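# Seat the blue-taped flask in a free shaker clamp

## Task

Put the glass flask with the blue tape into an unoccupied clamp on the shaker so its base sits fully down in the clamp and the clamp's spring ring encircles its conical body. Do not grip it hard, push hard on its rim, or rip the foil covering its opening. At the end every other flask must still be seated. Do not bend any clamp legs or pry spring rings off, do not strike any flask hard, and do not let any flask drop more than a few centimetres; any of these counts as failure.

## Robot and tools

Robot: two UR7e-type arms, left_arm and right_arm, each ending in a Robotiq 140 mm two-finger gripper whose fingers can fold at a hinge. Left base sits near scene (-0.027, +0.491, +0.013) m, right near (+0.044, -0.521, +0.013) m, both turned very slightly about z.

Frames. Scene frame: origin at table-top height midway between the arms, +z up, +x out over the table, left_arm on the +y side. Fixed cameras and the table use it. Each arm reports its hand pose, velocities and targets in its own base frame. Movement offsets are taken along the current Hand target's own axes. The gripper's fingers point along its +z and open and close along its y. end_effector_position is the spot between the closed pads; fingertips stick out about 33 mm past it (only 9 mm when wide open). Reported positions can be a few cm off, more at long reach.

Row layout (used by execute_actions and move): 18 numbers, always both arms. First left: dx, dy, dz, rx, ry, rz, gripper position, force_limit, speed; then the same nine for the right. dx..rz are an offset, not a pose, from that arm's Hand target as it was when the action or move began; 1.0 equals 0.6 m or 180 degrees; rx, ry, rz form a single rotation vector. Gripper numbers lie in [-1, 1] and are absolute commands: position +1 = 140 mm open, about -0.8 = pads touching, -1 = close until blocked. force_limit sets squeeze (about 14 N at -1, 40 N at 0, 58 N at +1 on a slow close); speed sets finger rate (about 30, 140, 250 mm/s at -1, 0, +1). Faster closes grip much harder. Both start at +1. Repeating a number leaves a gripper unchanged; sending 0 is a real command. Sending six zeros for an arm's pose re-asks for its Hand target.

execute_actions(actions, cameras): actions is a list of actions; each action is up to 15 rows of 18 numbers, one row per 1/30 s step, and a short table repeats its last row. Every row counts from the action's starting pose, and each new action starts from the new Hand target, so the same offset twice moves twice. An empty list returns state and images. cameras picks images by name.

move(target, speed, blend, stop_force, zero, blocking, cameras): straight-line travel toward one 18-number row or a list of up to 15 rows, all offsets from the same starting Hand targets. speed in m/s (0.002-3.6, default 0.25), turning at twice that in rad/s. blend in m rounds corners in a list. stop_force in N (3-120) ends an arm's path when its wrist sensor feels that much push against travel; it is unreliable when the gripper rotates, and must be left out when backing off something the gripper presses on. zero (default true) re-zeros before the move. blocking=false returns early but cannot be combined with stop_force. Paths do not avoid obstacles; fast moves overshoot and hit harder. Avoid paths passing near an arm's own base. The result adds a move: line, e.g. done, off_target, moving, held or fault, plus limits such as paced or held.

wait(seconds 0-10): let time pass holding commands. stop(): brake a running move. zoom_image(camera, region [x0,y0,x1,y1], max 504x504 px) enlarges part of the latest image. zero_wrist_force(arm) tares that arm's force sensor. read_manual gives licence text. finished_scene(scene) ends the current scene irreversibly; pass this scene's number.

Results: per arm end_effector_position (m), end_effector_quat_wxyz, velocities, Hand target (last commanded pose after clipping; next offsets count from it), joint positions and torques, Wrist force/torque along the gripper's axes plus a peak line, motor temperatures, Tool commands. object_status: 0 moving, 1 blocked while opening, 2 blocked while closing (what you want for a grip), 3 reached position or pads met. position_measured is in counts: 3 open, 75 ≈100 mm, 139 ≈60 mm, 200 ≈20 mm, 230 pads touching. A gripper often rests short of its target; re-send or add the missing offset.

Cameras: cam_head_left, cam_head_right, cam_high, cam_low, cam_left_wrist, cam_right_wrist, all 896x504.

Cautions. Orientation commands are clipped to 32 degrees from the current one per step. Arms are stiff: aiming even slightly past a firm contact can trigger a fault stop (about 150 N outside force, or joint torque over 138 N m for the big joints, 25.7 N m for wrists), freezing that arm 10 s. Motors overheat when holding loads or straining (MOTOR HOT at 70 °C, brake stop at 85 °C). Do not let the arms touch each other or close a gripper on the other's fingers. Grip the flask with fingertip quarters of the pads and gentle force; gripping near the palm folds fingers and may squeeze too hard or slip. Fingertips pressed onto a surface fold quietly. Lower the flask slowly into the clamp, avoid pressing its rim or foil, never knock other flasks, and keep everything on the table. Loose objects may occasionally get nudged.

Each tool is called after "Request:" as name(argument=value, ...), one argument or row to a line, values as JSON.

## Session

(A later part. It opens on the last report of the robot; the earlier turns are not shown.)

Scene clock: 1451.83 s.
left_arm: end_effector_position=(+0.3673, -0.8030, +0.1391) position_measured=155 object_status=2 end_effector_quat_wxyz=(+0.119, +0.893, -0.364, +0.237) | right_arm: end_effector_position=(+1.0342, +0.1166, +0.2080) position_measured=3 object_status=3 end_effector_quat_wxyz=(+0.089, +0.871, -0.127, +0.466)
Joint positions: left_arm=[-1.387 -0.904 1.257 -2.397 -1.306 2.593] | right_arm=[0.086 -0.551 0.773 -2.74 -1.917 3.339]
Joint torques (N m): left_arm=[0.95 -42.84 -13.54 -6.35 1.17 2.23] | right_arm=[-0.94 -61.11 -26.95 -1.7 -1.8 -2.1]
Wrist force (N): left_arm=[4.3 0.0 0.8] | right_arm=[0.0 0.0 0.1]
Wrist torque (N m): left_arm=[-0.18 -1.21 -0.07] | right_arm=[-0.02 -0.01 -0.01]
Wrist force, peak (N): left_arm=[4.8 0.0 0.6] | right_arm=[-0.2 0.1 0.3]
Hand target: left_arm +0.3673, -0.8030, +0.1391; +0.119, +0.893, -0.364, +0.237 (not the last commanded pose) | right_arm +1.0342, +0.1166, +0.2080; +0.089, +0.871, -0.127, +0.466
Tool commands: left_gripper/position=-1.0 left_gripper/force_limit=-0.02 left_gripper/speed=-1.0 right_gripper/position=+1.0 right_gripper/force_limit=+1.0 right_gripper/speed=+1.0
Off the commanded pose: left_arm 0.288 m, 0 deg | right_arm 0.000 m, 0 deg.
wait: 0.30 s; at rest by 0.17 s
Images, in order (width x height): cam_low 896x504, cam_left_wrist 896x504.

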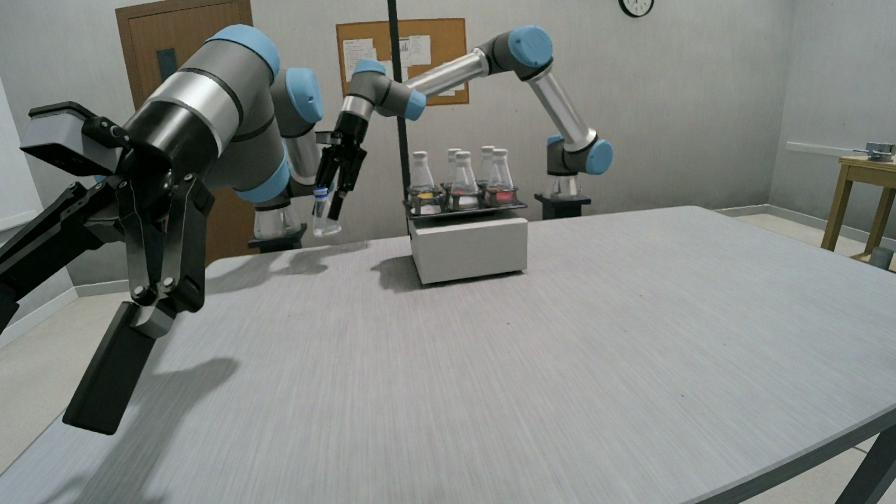

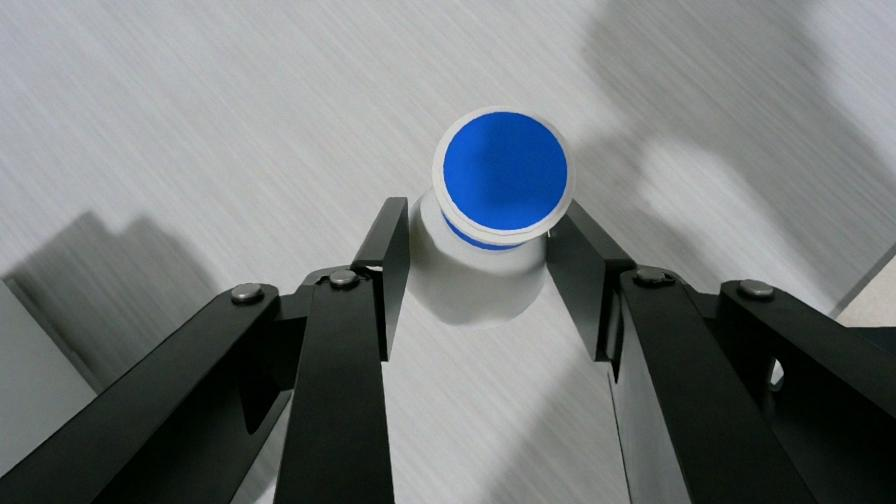

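Request:
move(
  target=[
    [0,0,-0.194,0,0,0,-1,-0.02,-1,0,0,0,0,0,0,1,1,1],
    [0.07,-0.25,-0.346,0,0,0,-1,-0.02,-1,0,0,0,0,0,0,1,1,1],
    [0.093,-0.415,-0.392,0,0,0,-1,-0.02,-1,0,0,0,0,0,0,1,1,1],
    [0.004,-0.415,-0.241,0,0,0,-1,-0.02,-1,0,0,0,0,0,0,1,1,1],
  ],
  speed=[0.15,0.15,0.15,0.06],
  blend=[0.03,0.03,0.0,0],
  cameras=["cam_left_wrist","cam_low"],
)

Request:
zoom_image(
  camera="cam_low",
  region=[380, 90, 520, 230],
)

Request:
zoom_image(
  camera="cam_left_wrist",
  region=[340, 80, 680, 424],
)

Scene clock: 1468.77 s.
left_arm: end_effector_position=(+0.3636, -0.7987, +0.1484) position_measured=155 object_status=2 end_effector_quat_wxyz=(+0.119, +0.893, -0.364, +0.237) | right_arm: end_effector_position=(+1.0342, +0.1166, +0.2080) position_measured=3 object_status=3 end_effector_quat_wxyz=(+0.089, +0.871, -0.127, +0.466)
Joint positions: left_arm=[-1.391 -0.925 1.266 -2.385 -1.304 2.589] | right_arm=[0.086 -0.551 0.773 -2.74 -1.917 3.339]
Joint torques (N m): left_arm=[4.3 -48.24 -33.76 -5.56 -0.08 -0.36] | right_arm=[-0.28 -61.13 -27.91 -1.64 -1.87 -1.74]
Wrist force (N): left_arm=[4.4 0.2 1.5] | right_arm=[0.0 -0.1 0.1]
Wrist torque (N m): left_arm=[-0.12 -1.25 0.06] | right_arm=[-0.02 -0.02 -0.01]
Wrist force, peak (N): left_arm=[9.7 1.8 -10.1] | right_arm=[-0.2 0.3 0.1]
Hand target: left_arm +0.3636, -0.7987, +0.1484; +0.119, +0.893, -0.364, +0.237 (not the last commanded pose) | right_arm +1.0342, +0.1166, +0.2080; +0.089, +0.871, -0.127, +0.466
Off the commanded pose: left_arm 0.283 m, 0 deg | right_arm 0.000 m, 0 deg.
move: held (left_arm; a check stopped the path); path passed 0 of 4 targets; limits=held
pose unreachable (left arm): on one or more control steps of this call, first in action 0 (counted from 0), this arm could not follow its commanded pose, so it was not sent that pose on those steps. It may still have moved: this result reports where it is.
cause: moving toward the commanded pose would bring a part of the arm too close to another arm (this arm's gripper and a part of the right arm just beyond its joint 2 (shoulder lift), where that arm would come to rest).
Images, in order (width x height): cam_low 896x504, cam_left_wrist 896x504.

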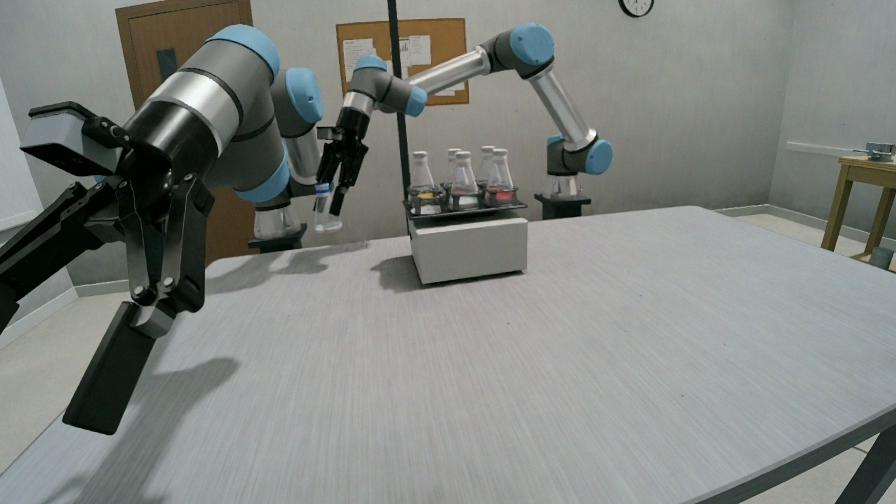

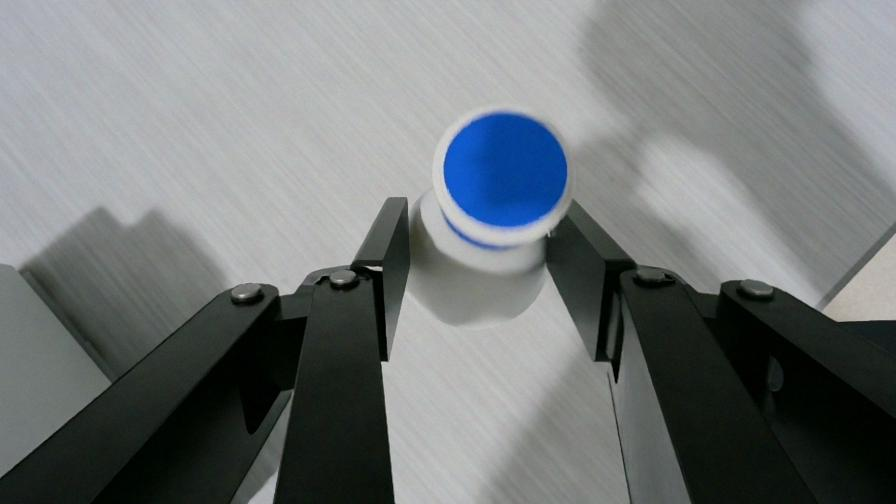

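Scaled by 3.600 from the camera's 896x504 image, which has a finer 1280x720 frame.

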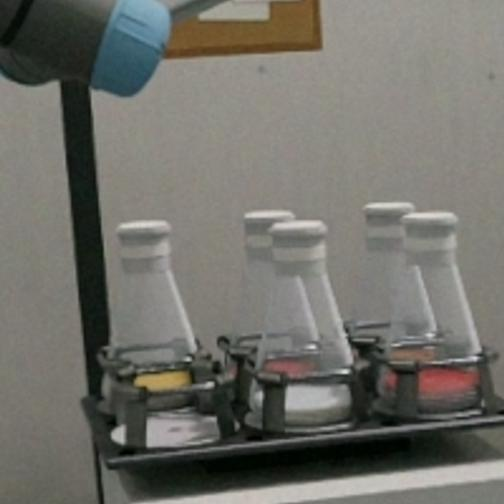

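Scaled by 1.465 from the camera's 896x504 image, which has a finer 1280x720 frame.

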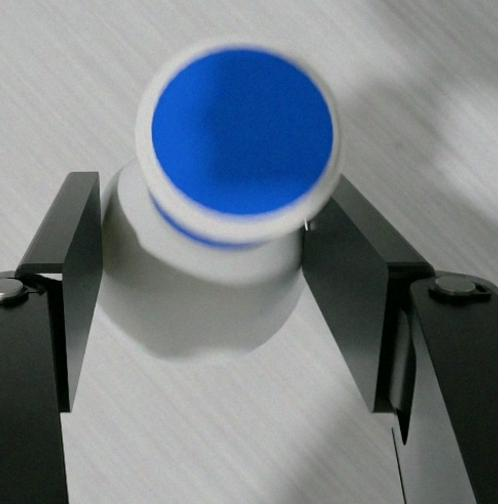

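Request:
move(
  target=[
    [0.0,-0.13,0,0,0,0,-1,-0.02,-1,0,0,0,0,0,0,1,1,1],
    [0.1,-0.16,-0.17,0,0,0,-1,-0.02,-1,0,0,0,0,0,0,1,1,1],
  ],
  speed=0.1,
)

Scene clock: 1477.77 s.
left_arm: end_effector_position=(+0.4344, -0.7273, +0.2631) position_measured=155 object_status=2 end_effector_quat_wxyz=(+0.119, +0.893, -0.364, +0.237) | right_arm: end_effector_position=(+1.0342, +0.1166, +0.2080) position_measured=3 object_status=3 end_effector_quat_wxyz=(+0.089, +0.871, -0.127, +0.466)
Joint positions: left_arm=[-1.268 -1.075 1.213 -2.207 -1.362 2.702] | right_arm=[0.086 -0.551 0.773 -2.74 -1.917 3.339]
Joint torques (N m): left_arm=[-6.09 -38 -17.27 -6.09 0.82 -1.87] | right_arm=[-0.14 -61.87 -27.45 -1.69 -1.92 -1.73]
Wrist force (N): left_arm=[4.8 0.2 0.8] | right_arm=[0.1 -0.2 0.0]
Wrist torque (N m): left_arm=[-0.11 -1.29 -0.08] | right_arm=[-0.04 -0.01 -0.01]
Wrist force, peak (N): left_arm=[5.5 1.6 0.5] | right_arm=[0.0 -0.4 -0.1]
Hand target: left_arm +0.4344, -0.7273, +0.2629; +0.119, +0.893, -0.364, +0.237 | right_arm +1.0342, +0.1166, +0.2080; +0.089, +0.871, -0.127, +0.466
Off the commanded pose: left_arm 0.000 m, 0 deg | right_arm 0.000 m, 0 deg.
move: done

Request:
move(
  target=[
    [0.085,0,-0.143,0,0,0,-1,-0.02,-1,0,0,0,0,0,0,1,1,1],
    [-0.007,-0.242,-0.203,0,0,0,-1,-0.02,-1,0,0,0,0,0,0,1,1,1],
    [-0.096,-0.242,-0.053,0,0,0,-1,-0.02,-1,0,0,0,0,0,0,1,1,1],
  ],
  speed=[0.15,0.15,0.06],
  cameras=["cam_left_wrist","cam_low"],
)

Request:
zoom_image(
  camera="cam_low",
  region=[380, 90, 520, 230],
)

Request:
zoom_image(
  camera="cam_left_wrist",
  region=[340, 80, 680, 424],
)

Scene clock: 1492.00 s.
left_arm: end_effector_position=(+0.4904, -0.5782, +0.2549) position_measured=155 object_status=2 end_effector_quat_wxyz=(+0.119, +0.893, -0.364, +0.237) | right_arm: end_effector_position=(+1.0342, +0.1166, +0.2080) position_measured=3 object_status=3 end_effector_quat_wxyz=(+0.089, +0.871, -0.127, +0.466)
Joint positions: left_arm=[-1.096 -1.289 1.543 -2.348 -1.446 2.853] | right_arm=[0.086 -0.551 0.773 -2.74 -1.917 3.339]
Joint torques (N m): left_arm=[-3.88 -51.38 -35.98 -2.22 1.98 -1.62] | right_arm=[-1.49 -61.51 -28.72 -1.67 -2.06 -1.89]
Wrist force (N): left_arm=[4.9 0.3 0.8] | right_arm=[0.1 0.0 0.0]
Wrist torque (N m): left_arm=[-0.11 -1.31 0.06] | right_arm=[-0.01 -0.04 -0.01]
Wrist force, peak (N): left_arm=[5.5 2.7 1.5] | right_arm=[0.2 -0.3 -0.1]
Hand target: left_arm +0.4904, -0.5782, +0.2552; +0.119, +0.893, -0.364, +0.237 | right_arm +1.0342, +0.1166, +0.2080; +0.089, +0.871, -0.127, +0.466
Off the commanded pose: left_arm 0.000 m, 0 deg | right_arm 0.000 m, 0 deg.
move: done
Images, in order (width x height): cam_low 896x504, cam_left_wrist 896x504.

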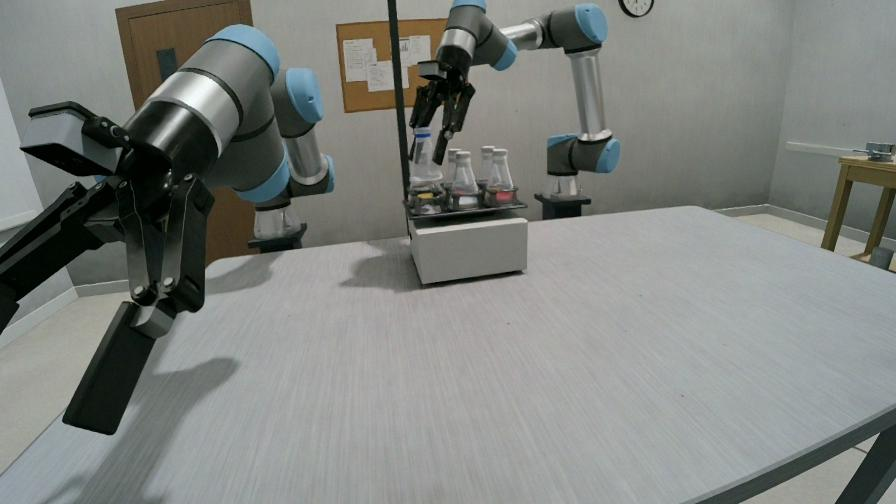

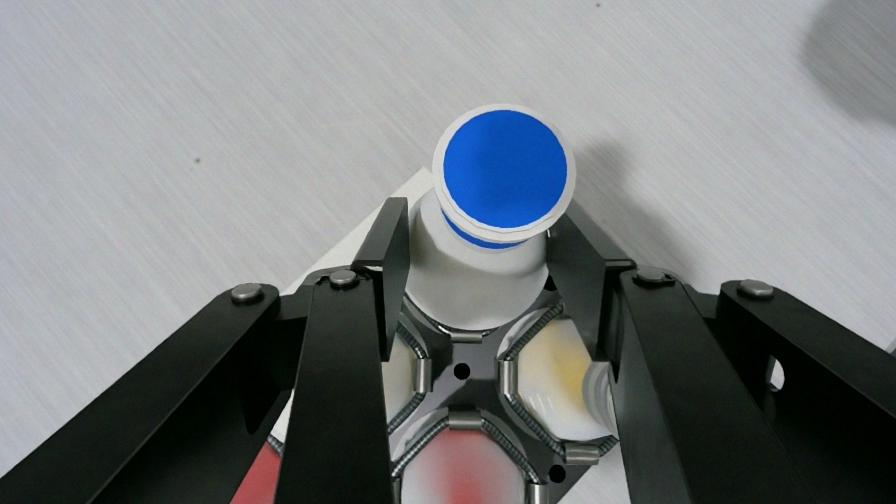

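Scaled by 3.600 from the camera's 896x504 image, which has a finer 1280x720 frame.

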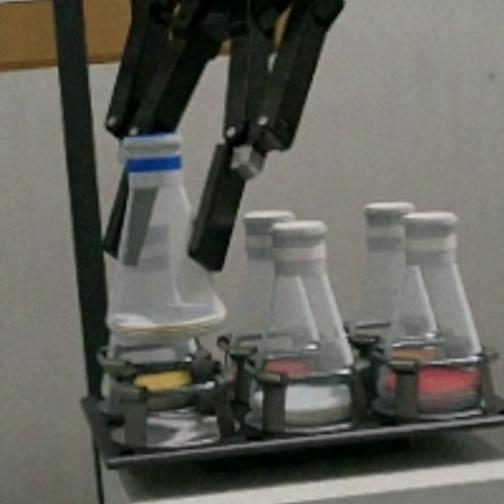

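Scaled by 1.465 from the camera's 896x504 image, which has a finer 1280x720 frame.

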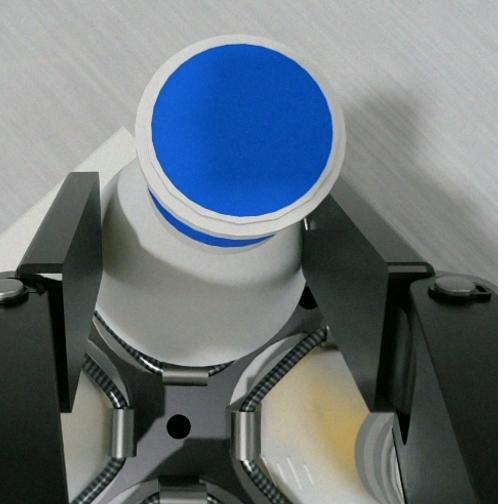

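Request:
move(
  target=[-0.038,0,0.0645,0,0,0,-1,-0.02,-1,0,0,0,0,0,0,1,1,1],
  speed=0.015,
  stop_force=45,
  cameras=["cam_left_wrist","cam_low"],
)

Request:
zoom_image(
  camera="cam_low",
  region=[380, 90, 520, 230],
)

Request:
zoom_image(
  camera="cam_left_wrist",
  region=[340, 80, 680, 424],
)

Scene clock: 1508.53 s.
left_arm: end_effector_position=(+0.4914, -0.5783, +0.2116) position_measured=155 object_status=2 end_effector_quat_wxyz=(+0.116, +0.893, -0.363, +0.240) | right_arm: end_effector_position=(+1.0342, +0.1166, +0.2080) position_measured=3 object_status=3 end_effector_quat_wxyz=(+0.089, +0.871, -0.127, +0.466)
Joint positions: left_arm=[-1.099 -1.258 1.617 -2.454 -1.437 2.851] | right_arm=[0.086 -0.551 0.773 -2.74 -1.917 3.339]
Joint torques (N m): left_arm=[-14.34 -26.52 -26.61 -5.57 -9.56 2.51] | right_arm=[-1.13 -61.11 -27.88 -1.87 -2.14 -1.86]
Wrist force (N): left_arm=[2.4 -26.0 -37.1] | right_arm=[0.0 0.0 0.0]
Wrist torque (N m): left_arm=[1.30 -1.71 -0.08] | right_arm=[0.00 -0.01 -0.01]
Wrist force, peak (N): left_arm=[4.0 -32.4 -49.5] | right_arm=[0.2 -0.2 0.3]
Hand target: left_arm +0.4907, -0.5787, +0.2115; +0.117, +0.893, -0.363, +0.239 (not the last commanded pose) | right_arm +1.0342, +0.1166, +0.2080; +0.089, +0.871, -0.127, +0.466
Off the commanded pose: left_arm 0.003 m, 0 deg | right_arm 0.000 m, 0 deg.
move: contact (left_arm)
Images, in order (width x height): cam_low 896x504, cam_left_wrist 896x504.

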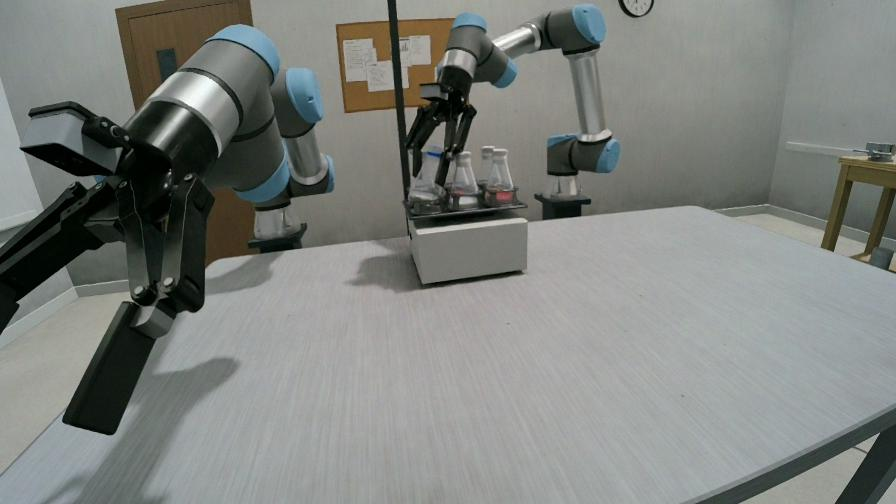

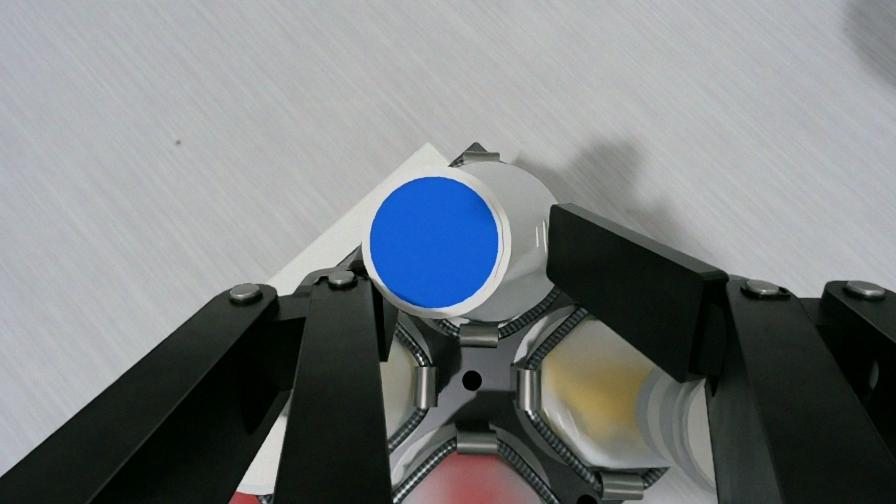

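Scaled by 3.600 from the camera's 896x504 image, which has a finer 1280x720 frame.

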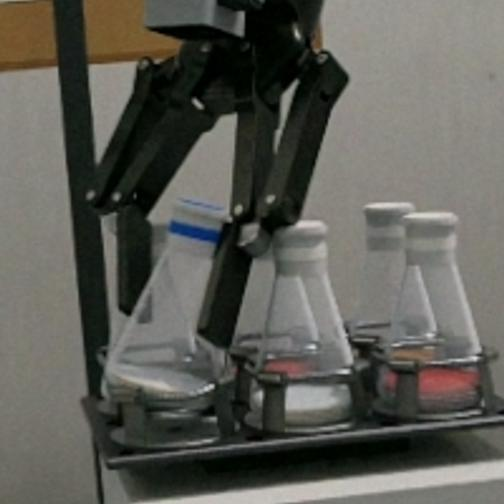

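Scaled by 1.465 from the camera's 896x504 image, which has a finer 1280x720 frame.

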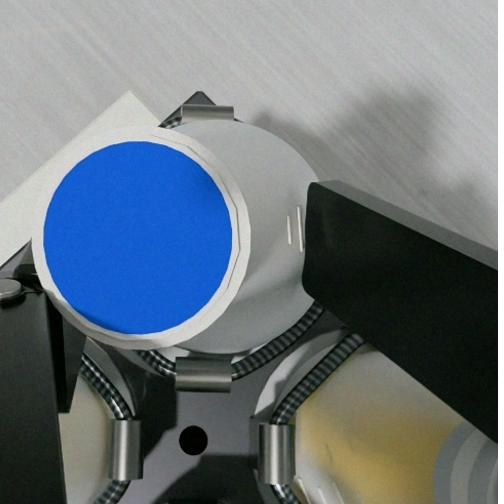

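Request:
move(
  target=[0.007,0,-0.012,0,0,0,-0.95,-0.02,-1,0,0,0,0,0,0,1,1,1],
  speed=0.02,
  cameras=["cam_left_wrist","cam_low"],
)

Request:
zoom_image(
  camera="cam_low",
  region=[390, 120, 490, 220],
)

Request:
zoom_image(
  camera="cam_left_wrist",
  region=[340, 80, 680, 424],
)

Scene clock: 1525.63 s.
left_arm: end_effector_position=(+0.4908, -0.5785, +0.2200) position_measured=155 object_status=2 end_effector_quat_wxyz=(+0.117, +0.893, -0.364, +0.239) | right_arm: end_effector_position=(+1.0342, +0.1166, +0.2080) position_measured=3 object_status=3 end_effector_quat_wxyz=(+0.089, +0.871, -0.127, +0.466)
Joint positions: left_arm=[-1.098 -1.265 1.604 -2.433 -1.44 2.852] | right_arm=[0.086 -0.551 0.773 -2.74 -1.917 3.339]
Joint torques (N m): left_arm=[6.17 -42.44 -19.44 -5.69 1.37 2.5] | right_arm=[-0.08 -62.16 -27.15 -1.42 -2.24 -1.82]
Wrist force (N): left_arm=[6.1 -0.6 1.1] | right_arm=[0.0 0.0 0.1]
Wrist torque (N m): left_arm=[-0.03 -1.30 0.03] | right_arm=[0.00 -0.01 -0.01]
Wrist force, peak (N): left_arm=[2.7 -25.9 -37.4] | right_arm=[-0.2 -0.1 0.3]
Hand target: left_arm +0.4909, -0.5784, +0.2199; +0.117, +0.893, -0.363, +0.239 | right_arm +1.0342, +0.1166, +0.2080; +0.089, +0.871, -0.127, +0.466
Off the commanded pose: left_arm 0.000 m, 0 deg | right_arm 0.000 m, 0 deg.
move: done
Images, in order (width x height): cam_low 896x504, cam_left_wrist 896x504.

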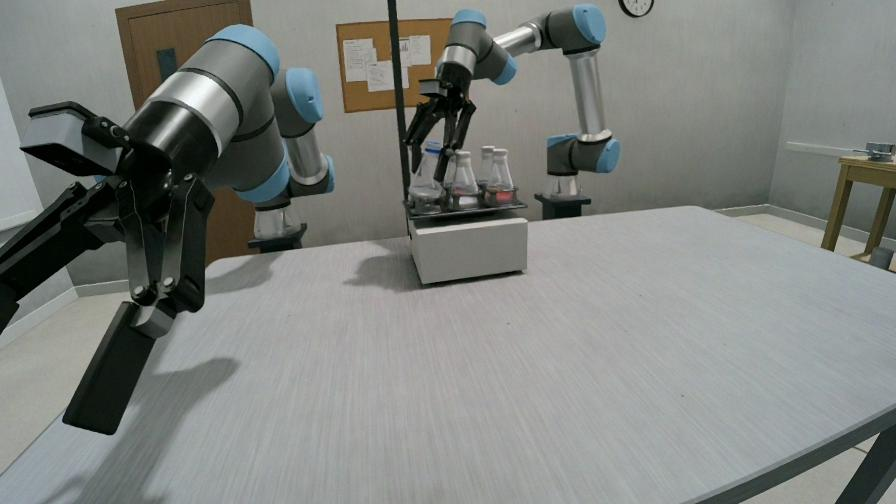

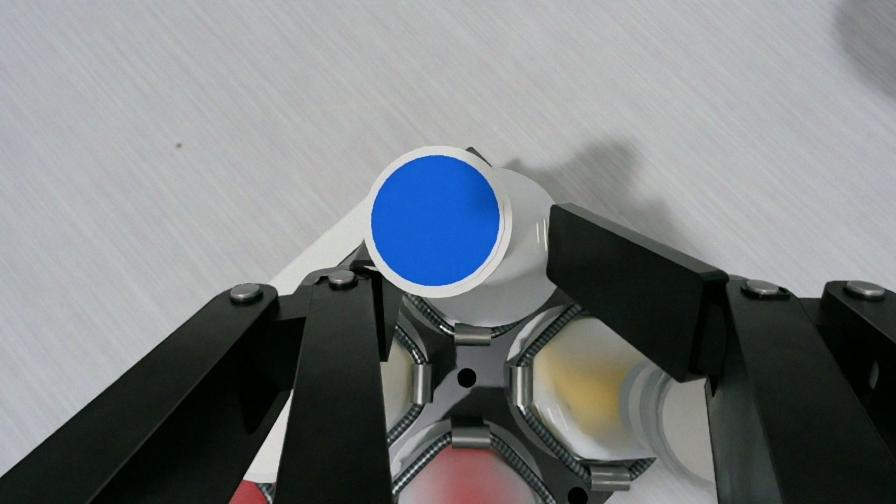

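Scaled by 5.040 from the camera's 896x504 image, which has a finer 1280x720 frame.

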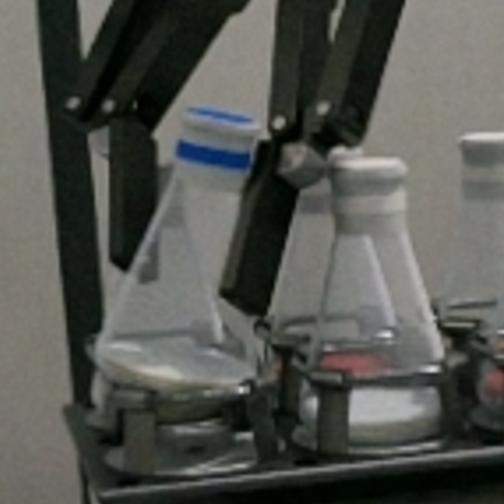

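Scaled by 1.465 from the camera's 896x504 image, which has a finer 1280x720 frame.

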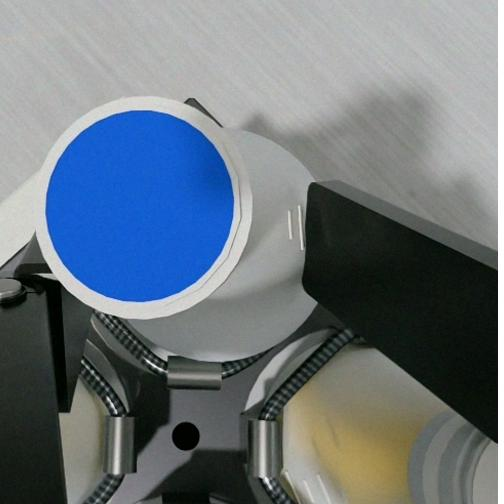

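Request:
move(
  target=[0,0,0,0,0,0,0.1,-0.02,-1,0,0,0,0,0,0,1,1,1],
  speed=0.02,
)

Request:
wait(
  seconds=1,
  cameras=["cam_left_wrist","cam_low"],
)

Request:
zoom_image(
  camera="cam_low",
  region=[390, 120, 490, 220],
)

Scene clock: 1544.00 s.
left_arm: end_effector_position=(+0.4909, -0.5784, +0.2199) position_measured=117 object_status=0 end_effector_quat_wxyz=(+0.117, +0.893, -0.363, +0.239) | right_arm: end_effector_position=(+1.0342, +0.1166, +0.2080) position_measured=3 object_status=3 end_effector_quat_wxyz=(+0.089, +0.871, -0.127, +0.466)
Joint positions: left_arm=[-1.098 -1.265 1.604 -2.434 -1.44 2.852] | right_arm=[0.086 -0.551 0.773 -2.74 -1.917 3.339]
Joint torques (N m): left_arm=[2.62 -28.59 -17.01 -2.64 -1.63 1.08] | right_arm=[-0.11 -62.14 -26.93 -1.5 -2.15 -1.91]
Wrist force (N): left_arm=[7.5 1.7 0.4] | right_arm=[0.2 -0.1 0.2]
Wrist torque (N m): left_arm=[0.14 -1.76 0.00] | right_arm=[-0.04 -0.06 -0.01]
Wrist force, peak (N): left_arm=[8.9 0.6 -2.0] | right_arm=[-0.3 -0.2 0.2]
Hand target: left_arm +0.4909, -0.5784, +0.2199; +0.117, +0.893, -0.363, +0.239 | right_arm +1.0342, +0.1166, +0.2080; +0.089, +0.871, -0.127, +0.466
Off the commanded pose: left_arm 0.000 m, 0 deg | right_arm 0.000 m, 0 deg.
move: done

Scene clock: 1545.00 s.
left_arm: end_effector_position=(+0.4909, -0.5784, +0.2198) position_measured=117 object_status=3 end_effector_quat_wxyz=(+0.117, +0.893, -0.363, +0.239) | right_arm: end_effector_position=(+1.0342, +0.1166, +0.2080) position_measured=3 object_status=3 end_effector_quat_wxyz=(+0.089, +0.871, -0.127, +0.466)
Joint positions: left_arm=[-1.098 -1.265 1.604 -2.434 -1.44 2.852] | right_arm=[0.086 -0.551 0.773 -2.74 -1.917 3.339]
Joint torques (N m): left_arm=[1.42 -33.55 -21.71 -2.11 -1.58 0.95] | right_arm=[-0.37 -61.08 -26.91 -1.65 -2.12 -1.66]
Wrist force (N): left_arm=[7.5 1.7 0.2] | right_arm=[0.0 0.1 0.1]
Wrist torque (N m): left_arm=[0.14 -1.74 0.00] | right_arm=[0.00 0.00 -0.01]
Wrist force, peak (N): left_arm=[7.6 1.6 0.1] | right_arm=[0.2 -0.1 0.2]
Hand target: left_arm +0.4909, -0.5784, +0.2199; +0.117, +0.893, -0.363, +0.239 | right_arm +1.0342, +0.1166, +0.2080; +0.089, +0.871, -0.127, +0.466
Tool commands: left_gripper/position=+0.1 left_gripper/force_limit=-0.02 left_gripper/speed=-1.0 right_gripper/position=+1.0 right_gripper/force_limit=+1.0 right_gripper/speed=+1.0
Off the commanded pose: left_arm 0.000 m, 0 deg | right_arm 0.000 m, 0 deg.
wait: 1.00 s; at rest by 0.17 s
Images, in order (width x height): cam_low 896x504, cam_left_wrist 896x504.

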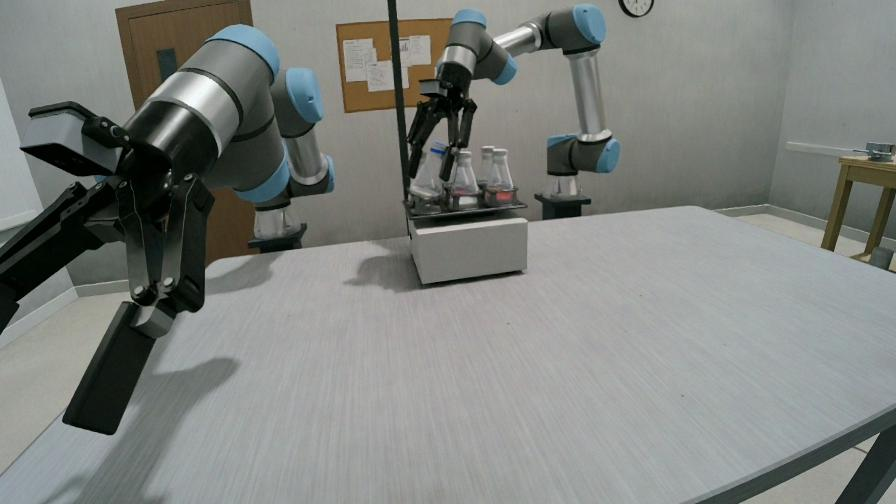

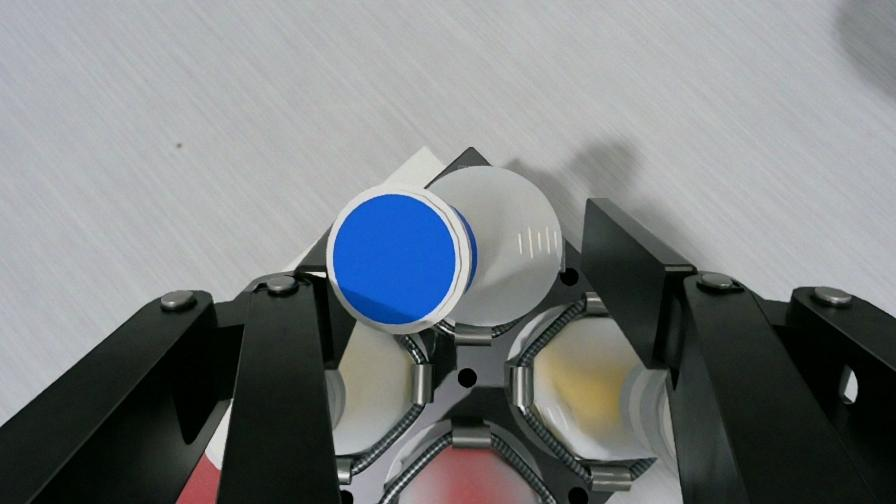

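Scaled by 5.040 from the camera's 896x504 image, which has a finer 1280x720 frame.

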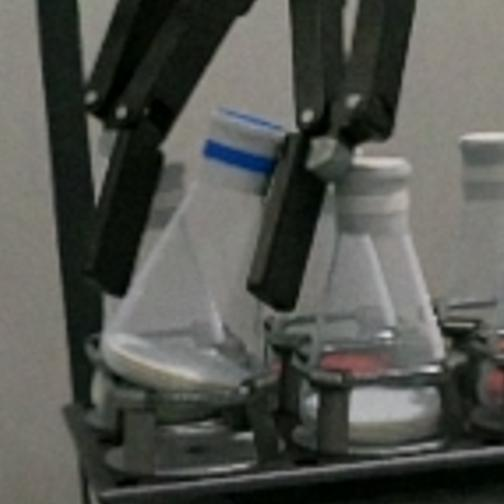

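Request:
move(
  target=[0,0,0,0,0,0,-1,-1,-1,0,0,0,0,0,0,1,1,1],
  speed=0.02,
)

Request:
wait(
  seconds=2,
  cameras=["cam_left_wrist","cam_low"],
)

Request:
zoom_image(
  camera="cam_low",
  region=[390, 120, 490, 220],
)

Scene clock: 1563.67 s.
left_arm: end_effector_position=(+0.4909, -0.5784, +0.2199) position_measured=148 object_status=0 end_effector_quat_wxyz=(+0.117, +0.893, -0.363, +0.239) | right_arm: end_effector_position=(+1.0342, +0.1166, +0.2080) position_measured=3 object_status=3 end_effector_quat_wxyz=(+0.089, +0.871, -0.127, +0.466)
Joint positions: left_arm=[-1.098 -1.265 1.604 -2.434 -1.44 2.852] | right_arm=[0.086 -0.551 0.773 -2.74 -1.917 3.339]
Joint torques (N m): left_arm=[-4.81 -45.39 -35.11 -1.99 -1.5 -0.54] | right_arm=[-0.74 -61.88 -28.11 -1.67 -2.27 -1.85]
Wrist force (N): left_arm=[7.6 0.4 -0.1] | right_arm=[-0.1 0.0 0.1]
Wrist torque (N m): left_arm=[0.10 -1.73 0.01] | right_arm=[0.00 0.02 -0.01]
Wrist force, peak (N): left_arm=[7.7 1.8 0.0] | right_arm=[0.0 0.3 0.2]
Hand target: left_arm +0.4909, -0.5784, +0.2199; +0.117, +0.893, -0.363, +0.239 | right_arm +1.0342, +0.1166, +0.2080; +0.089, +0.871, -0.127, +0.466
Off the commanded pose: left_arm 0.000 m, 0 deg | right_arm 0.000 m, 0 deg.
move: done

Scene clock: 1565.67 s.
left_arm: end_effector_position=(+0.4909, -0.5784, +0.2199) position_measured=148 object_status=2 end_effector_quat_wxyz=(+0.117, +0.893, -0.363, +0.239) | right_arm: end_effector_position=(+1.0342, +0.1166, +0.2080) position_measured=3 object_status=3 end_effector_quat_wxyz=(+0.089, +0.871, -0.127, +0.466)
Joint positions: left_arm=[-1.098 -1.265 1.604 -2.434 -1.44 2.852] | right_arm=[0.086 -0.551 0.773 -2.74 -1.917 3.339]
Joint torques (N m): left_arm=[-6.65 -50.23 -33.17 -2.18 -1.58 -0.78] | right_arm=[0.18 -60.97 -29.16 -1.69 -2.09 -1.75]
Wrist force (N): left_arm=[7.4 0.9 0.1] | right_arm=[0.0 0.1 0.2]
Wrist torque (N m): left_arm=[0.16 -1.73 0.01] | right_arm=[0.02 -0.02 -0.01]
Wrist force, peak (N): left_arm=[7.9 0.5 -0.4] | right_arm=[-0.3 0.0 0.1]
Hand target: left_arm +0.4909, -0.5784, +0.2199; +0.117, +0.893, -0.363, +0.239 | right_arm +1.0342, +0.1166, +0.2080; +0.089, +0.871, -0.127, +0.466
Tool commands: left_gripper/position=-1.0 left_gripper/force_limit=-1.0 left_gripper/speed=-1.0 right_gripper/position=+1.0 right_gripper/force_limit=+1.0 right_gripper/speed=+1.0
Off the commanded pose: left_arm 0.000 m, 0 deg | right_arm 0.000 m, 0 deg.
wait: 2.00 s; at rest by 0.17 s
Images, in order (width x height): cam_low 896x504, cam_left_wrist 896x504.

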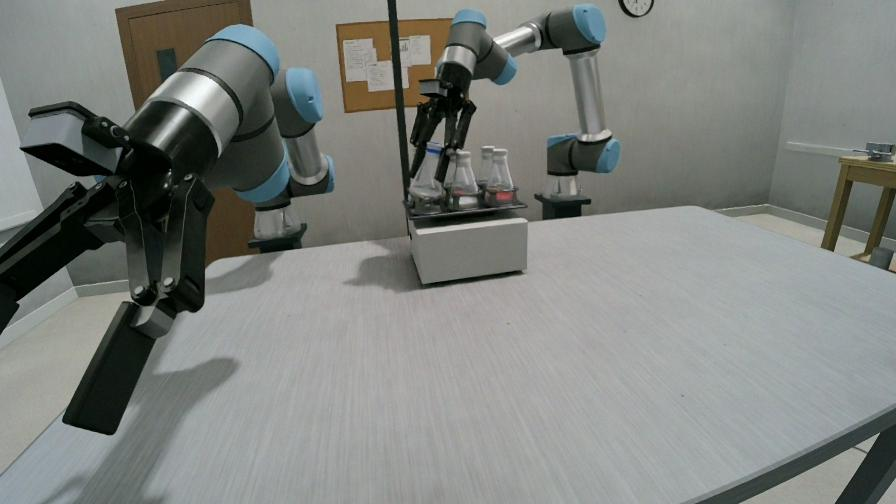

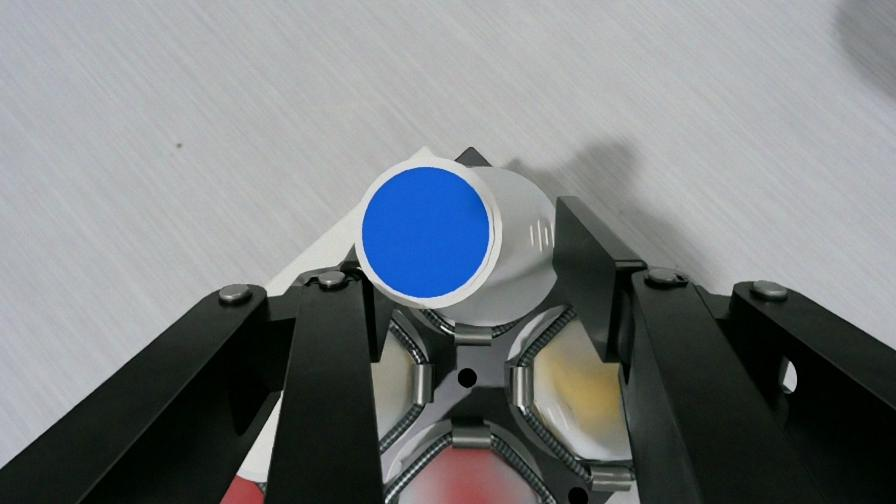

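Scaled by 5.040 from the camera's 896x504 image, which has a finer 1280x720 frame.

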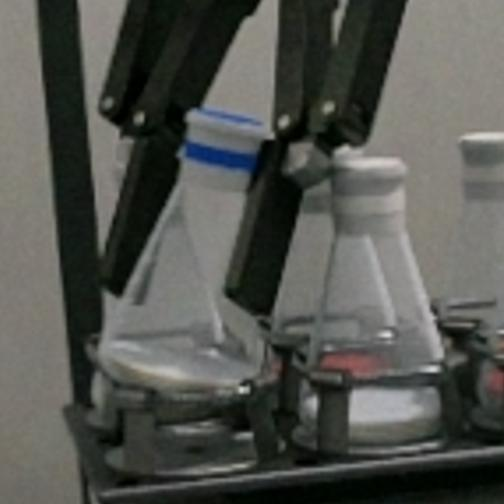

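Request:
move(
  target=[
    [0,0,0,0,0,0,0.05,-0.02,-1,0,0,0,0,0,0,1,1,1],
    [0.031,0,-0.052,0,0,0,0.05,-0.02,-1,0,0,0,0,0,0,1,1,1],
    [0.031,-0.052,-0.052,-0.086,0,-0.051,0.05,-0.02,-1,0,0,0,0,0,0,1,1,1],
  ],
  speed=0.06,
  cameras=["cam_left_wrist","cam_low"],
)

Request:
zoom_image(
  camera="cam_low",
  region=[390, 110, 490, 210],
)

Scene clock: 1583.53 s.
left_arm: end_effector_position=(+0.5138, -0.5554, +0.2550) position_measured=123 object_status=3 end_effector_quat_wxyz=(+0.254, +0.895, -0.320, +0.178) end_effector_velocity=(+0.000, +0.000, -0.002) end_effector_angular_velocity=(+0.006, -0.002, +0.000) | right_arm: end_effector_position=(+1.0342, +0.1166, +0.2080) position_measured=3 object_status=3 end_effector_quat_wxyz=(+0.089, +0.871, -0.127, +0.466)
Joint positions: left_arm=[-0.907 -1.265 1.569 -2.468 -1.801 2.851] | right_arm=[0.086 -0.551 0.773 -2.74 -1.917 3.339]
Joint velocities: left_arm=[-0.003 0 0.001 0.002 0.006 0] | right_arm=[within noise]
Joint torques (N m): left_arm=[-4.66 -42.74 -18.64 -1.97 1.1 -0.92] | right_arm=[-0.74 -62.44 -28.1 -1.9 -2.35 -1.85]
Wrist force (N): left_arm=[7.5 1.7 -0.5] | right_arm=[-0.1 0.0 0.1]
Wrist torque (N m): left_arm=[0.08 -1.81 0.05] | right_arm=[-0.02 0.01 -0.01]
Wrist force, peak (N): left_arm=[8.0 1.3 -0.8] | right_arm=[-0.2 0.1 0.4]
Hand target: left_arm +0.5138, -0.5554, +0.2551; +0.254, +0.895, -0.320, +0.178 | right_arm +1.0342, +0.1166, +0.2080; +0.089, +0.871, -0.127, +0.466
Off the commanded pose: left_arm 0.000 m, 0 deg | right_arm 0.000 m, 0 deg.
move: done
Images, in order (width x height): cam_low 896x504, cam_left_wrist 896x504.

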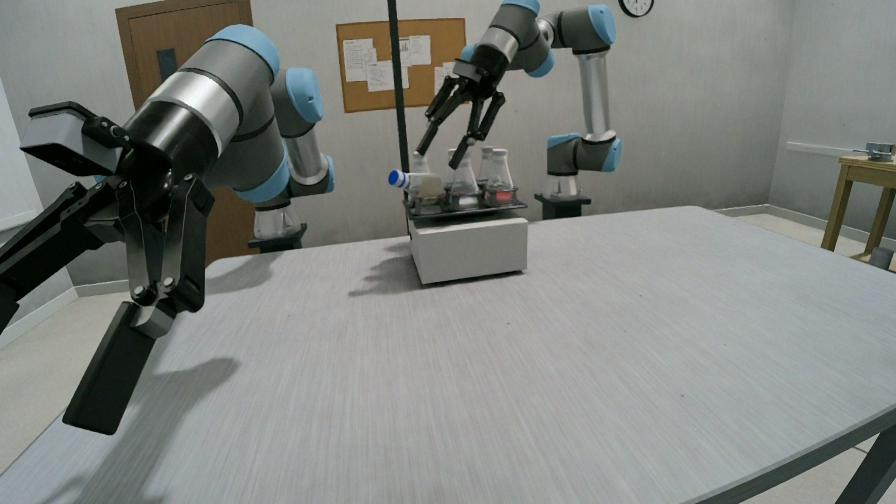

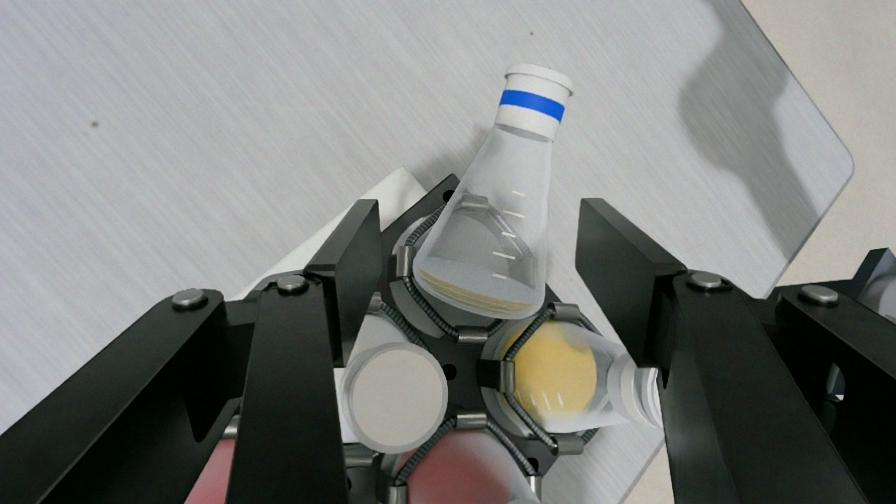

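Scaled by 5.040 from the camera's 896x504 image, which has a finer 1280x720 frame.

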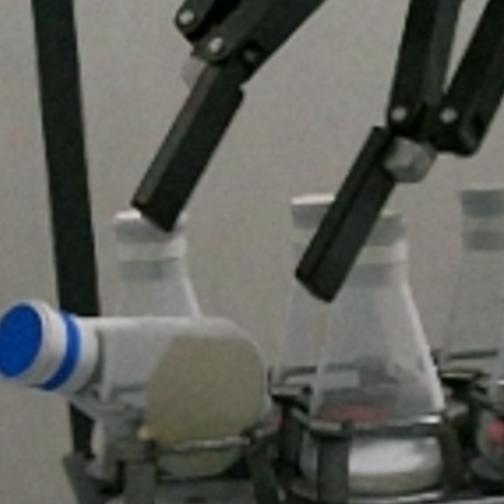

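Request:
move(
  target=[0.135,0.110,0.035,0.0727,-0.1295,0.1228,0.05,-0.02,-1,0,0,0,0,0,0,1,1,1],
  speed=0.15,
  cameras=["cam_left_wrist","cam_low","cam_high"],
)

Request:
zoom_image(
  camera="cam_high",
  region=[370, 160, 530, 300],
)

Scene clock: 1661.30 s.
left_arm: end_effector_position=(+0.5326, -0.6504, +0.2995) position_measured=123 object_status=3 end_effector_quat_wxyz=(+0.044, +0.858, -0.506, +0.075) | right_arm: end_effector_position=(+1.0342, +0.1166, +0.2080) position_measured=3 object_status=3 end_effector_quat_wxyz=(+0.089, +0.871, -0.127, +0.466)
Joint positions: left_arm=[-1.042 -0.752 0.398 -1.39 -1.576 3.165] | right_arm=[0.086 -0.551 0.773 -2.74 -1.917 3.339]
Joint torques (N m): left_arm=[5.47 -71.16 -21.28 -5.2 -0.35 -2.23] | right_arm=[-2.15 -61.81 -27.39 -1.99 -2.3 -1.82]
Wrist force (N): left_arm=[7.5 1.5 -0.1] | right_arm=[0.0 0.1 0.2]
Wrist torque (N m): left_arm=[0.16 -1.91 -0.01] | right_arm=[0.01 -0.01 -0.01]
Wrist force, peak (N): left_arm=[8.4 2.3 -0.3] | right_arm=[0.3 0.0 0.3]
Hand target: left_arm +0.5326, -0.6504, +0.2996; +0.044, +0.858, -0.506, +0.075 | right_arm +1.0342, +0.1166, +0.2080; +0.089, +0.871, -0.127, +0.466
Off the commanded pose: left_arm 0.000 m, 0 deg | right_arm 0.000 m, 0 deg.
move: done
Images, in order (width x height): cam_high 896x504, cam_low 896x504, cam_left_wrist 896x504.

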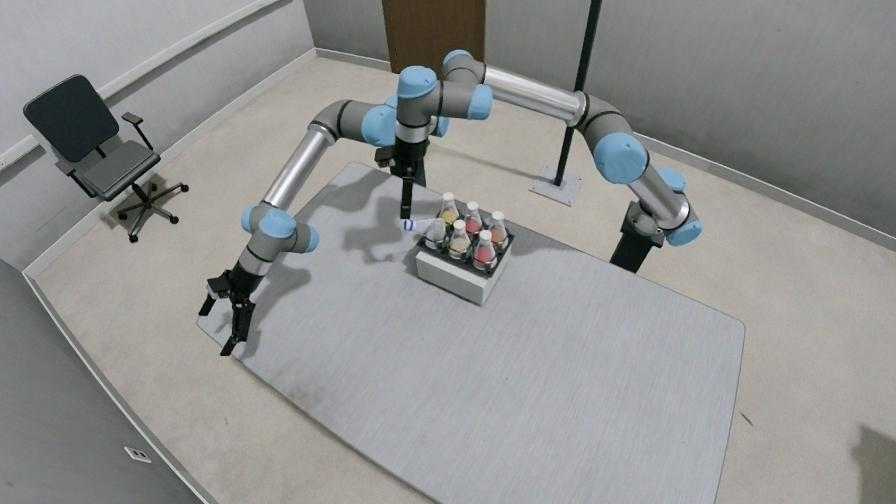

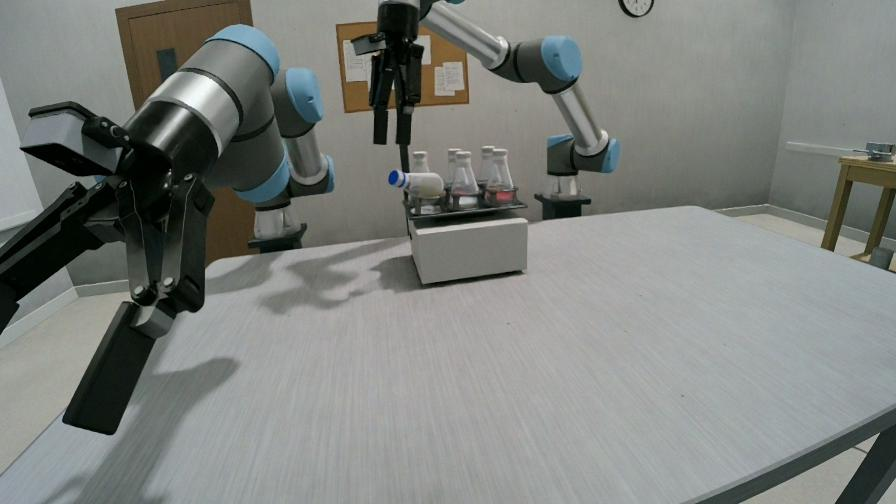

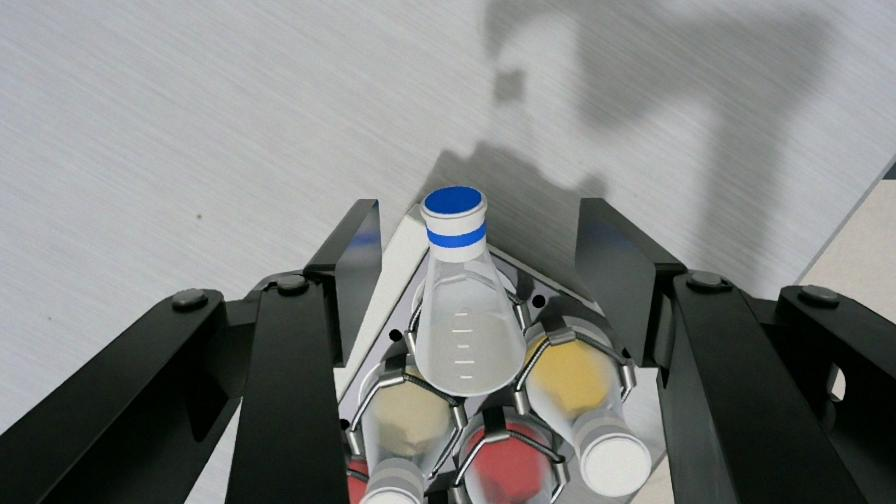

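Scaled by 3.150 from the camera's 896x504 image, which has a finer 1280x720 frame.

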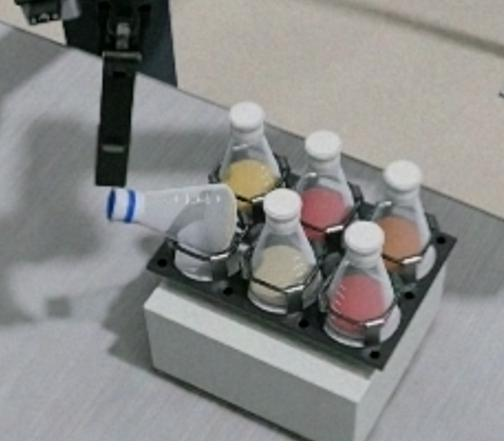

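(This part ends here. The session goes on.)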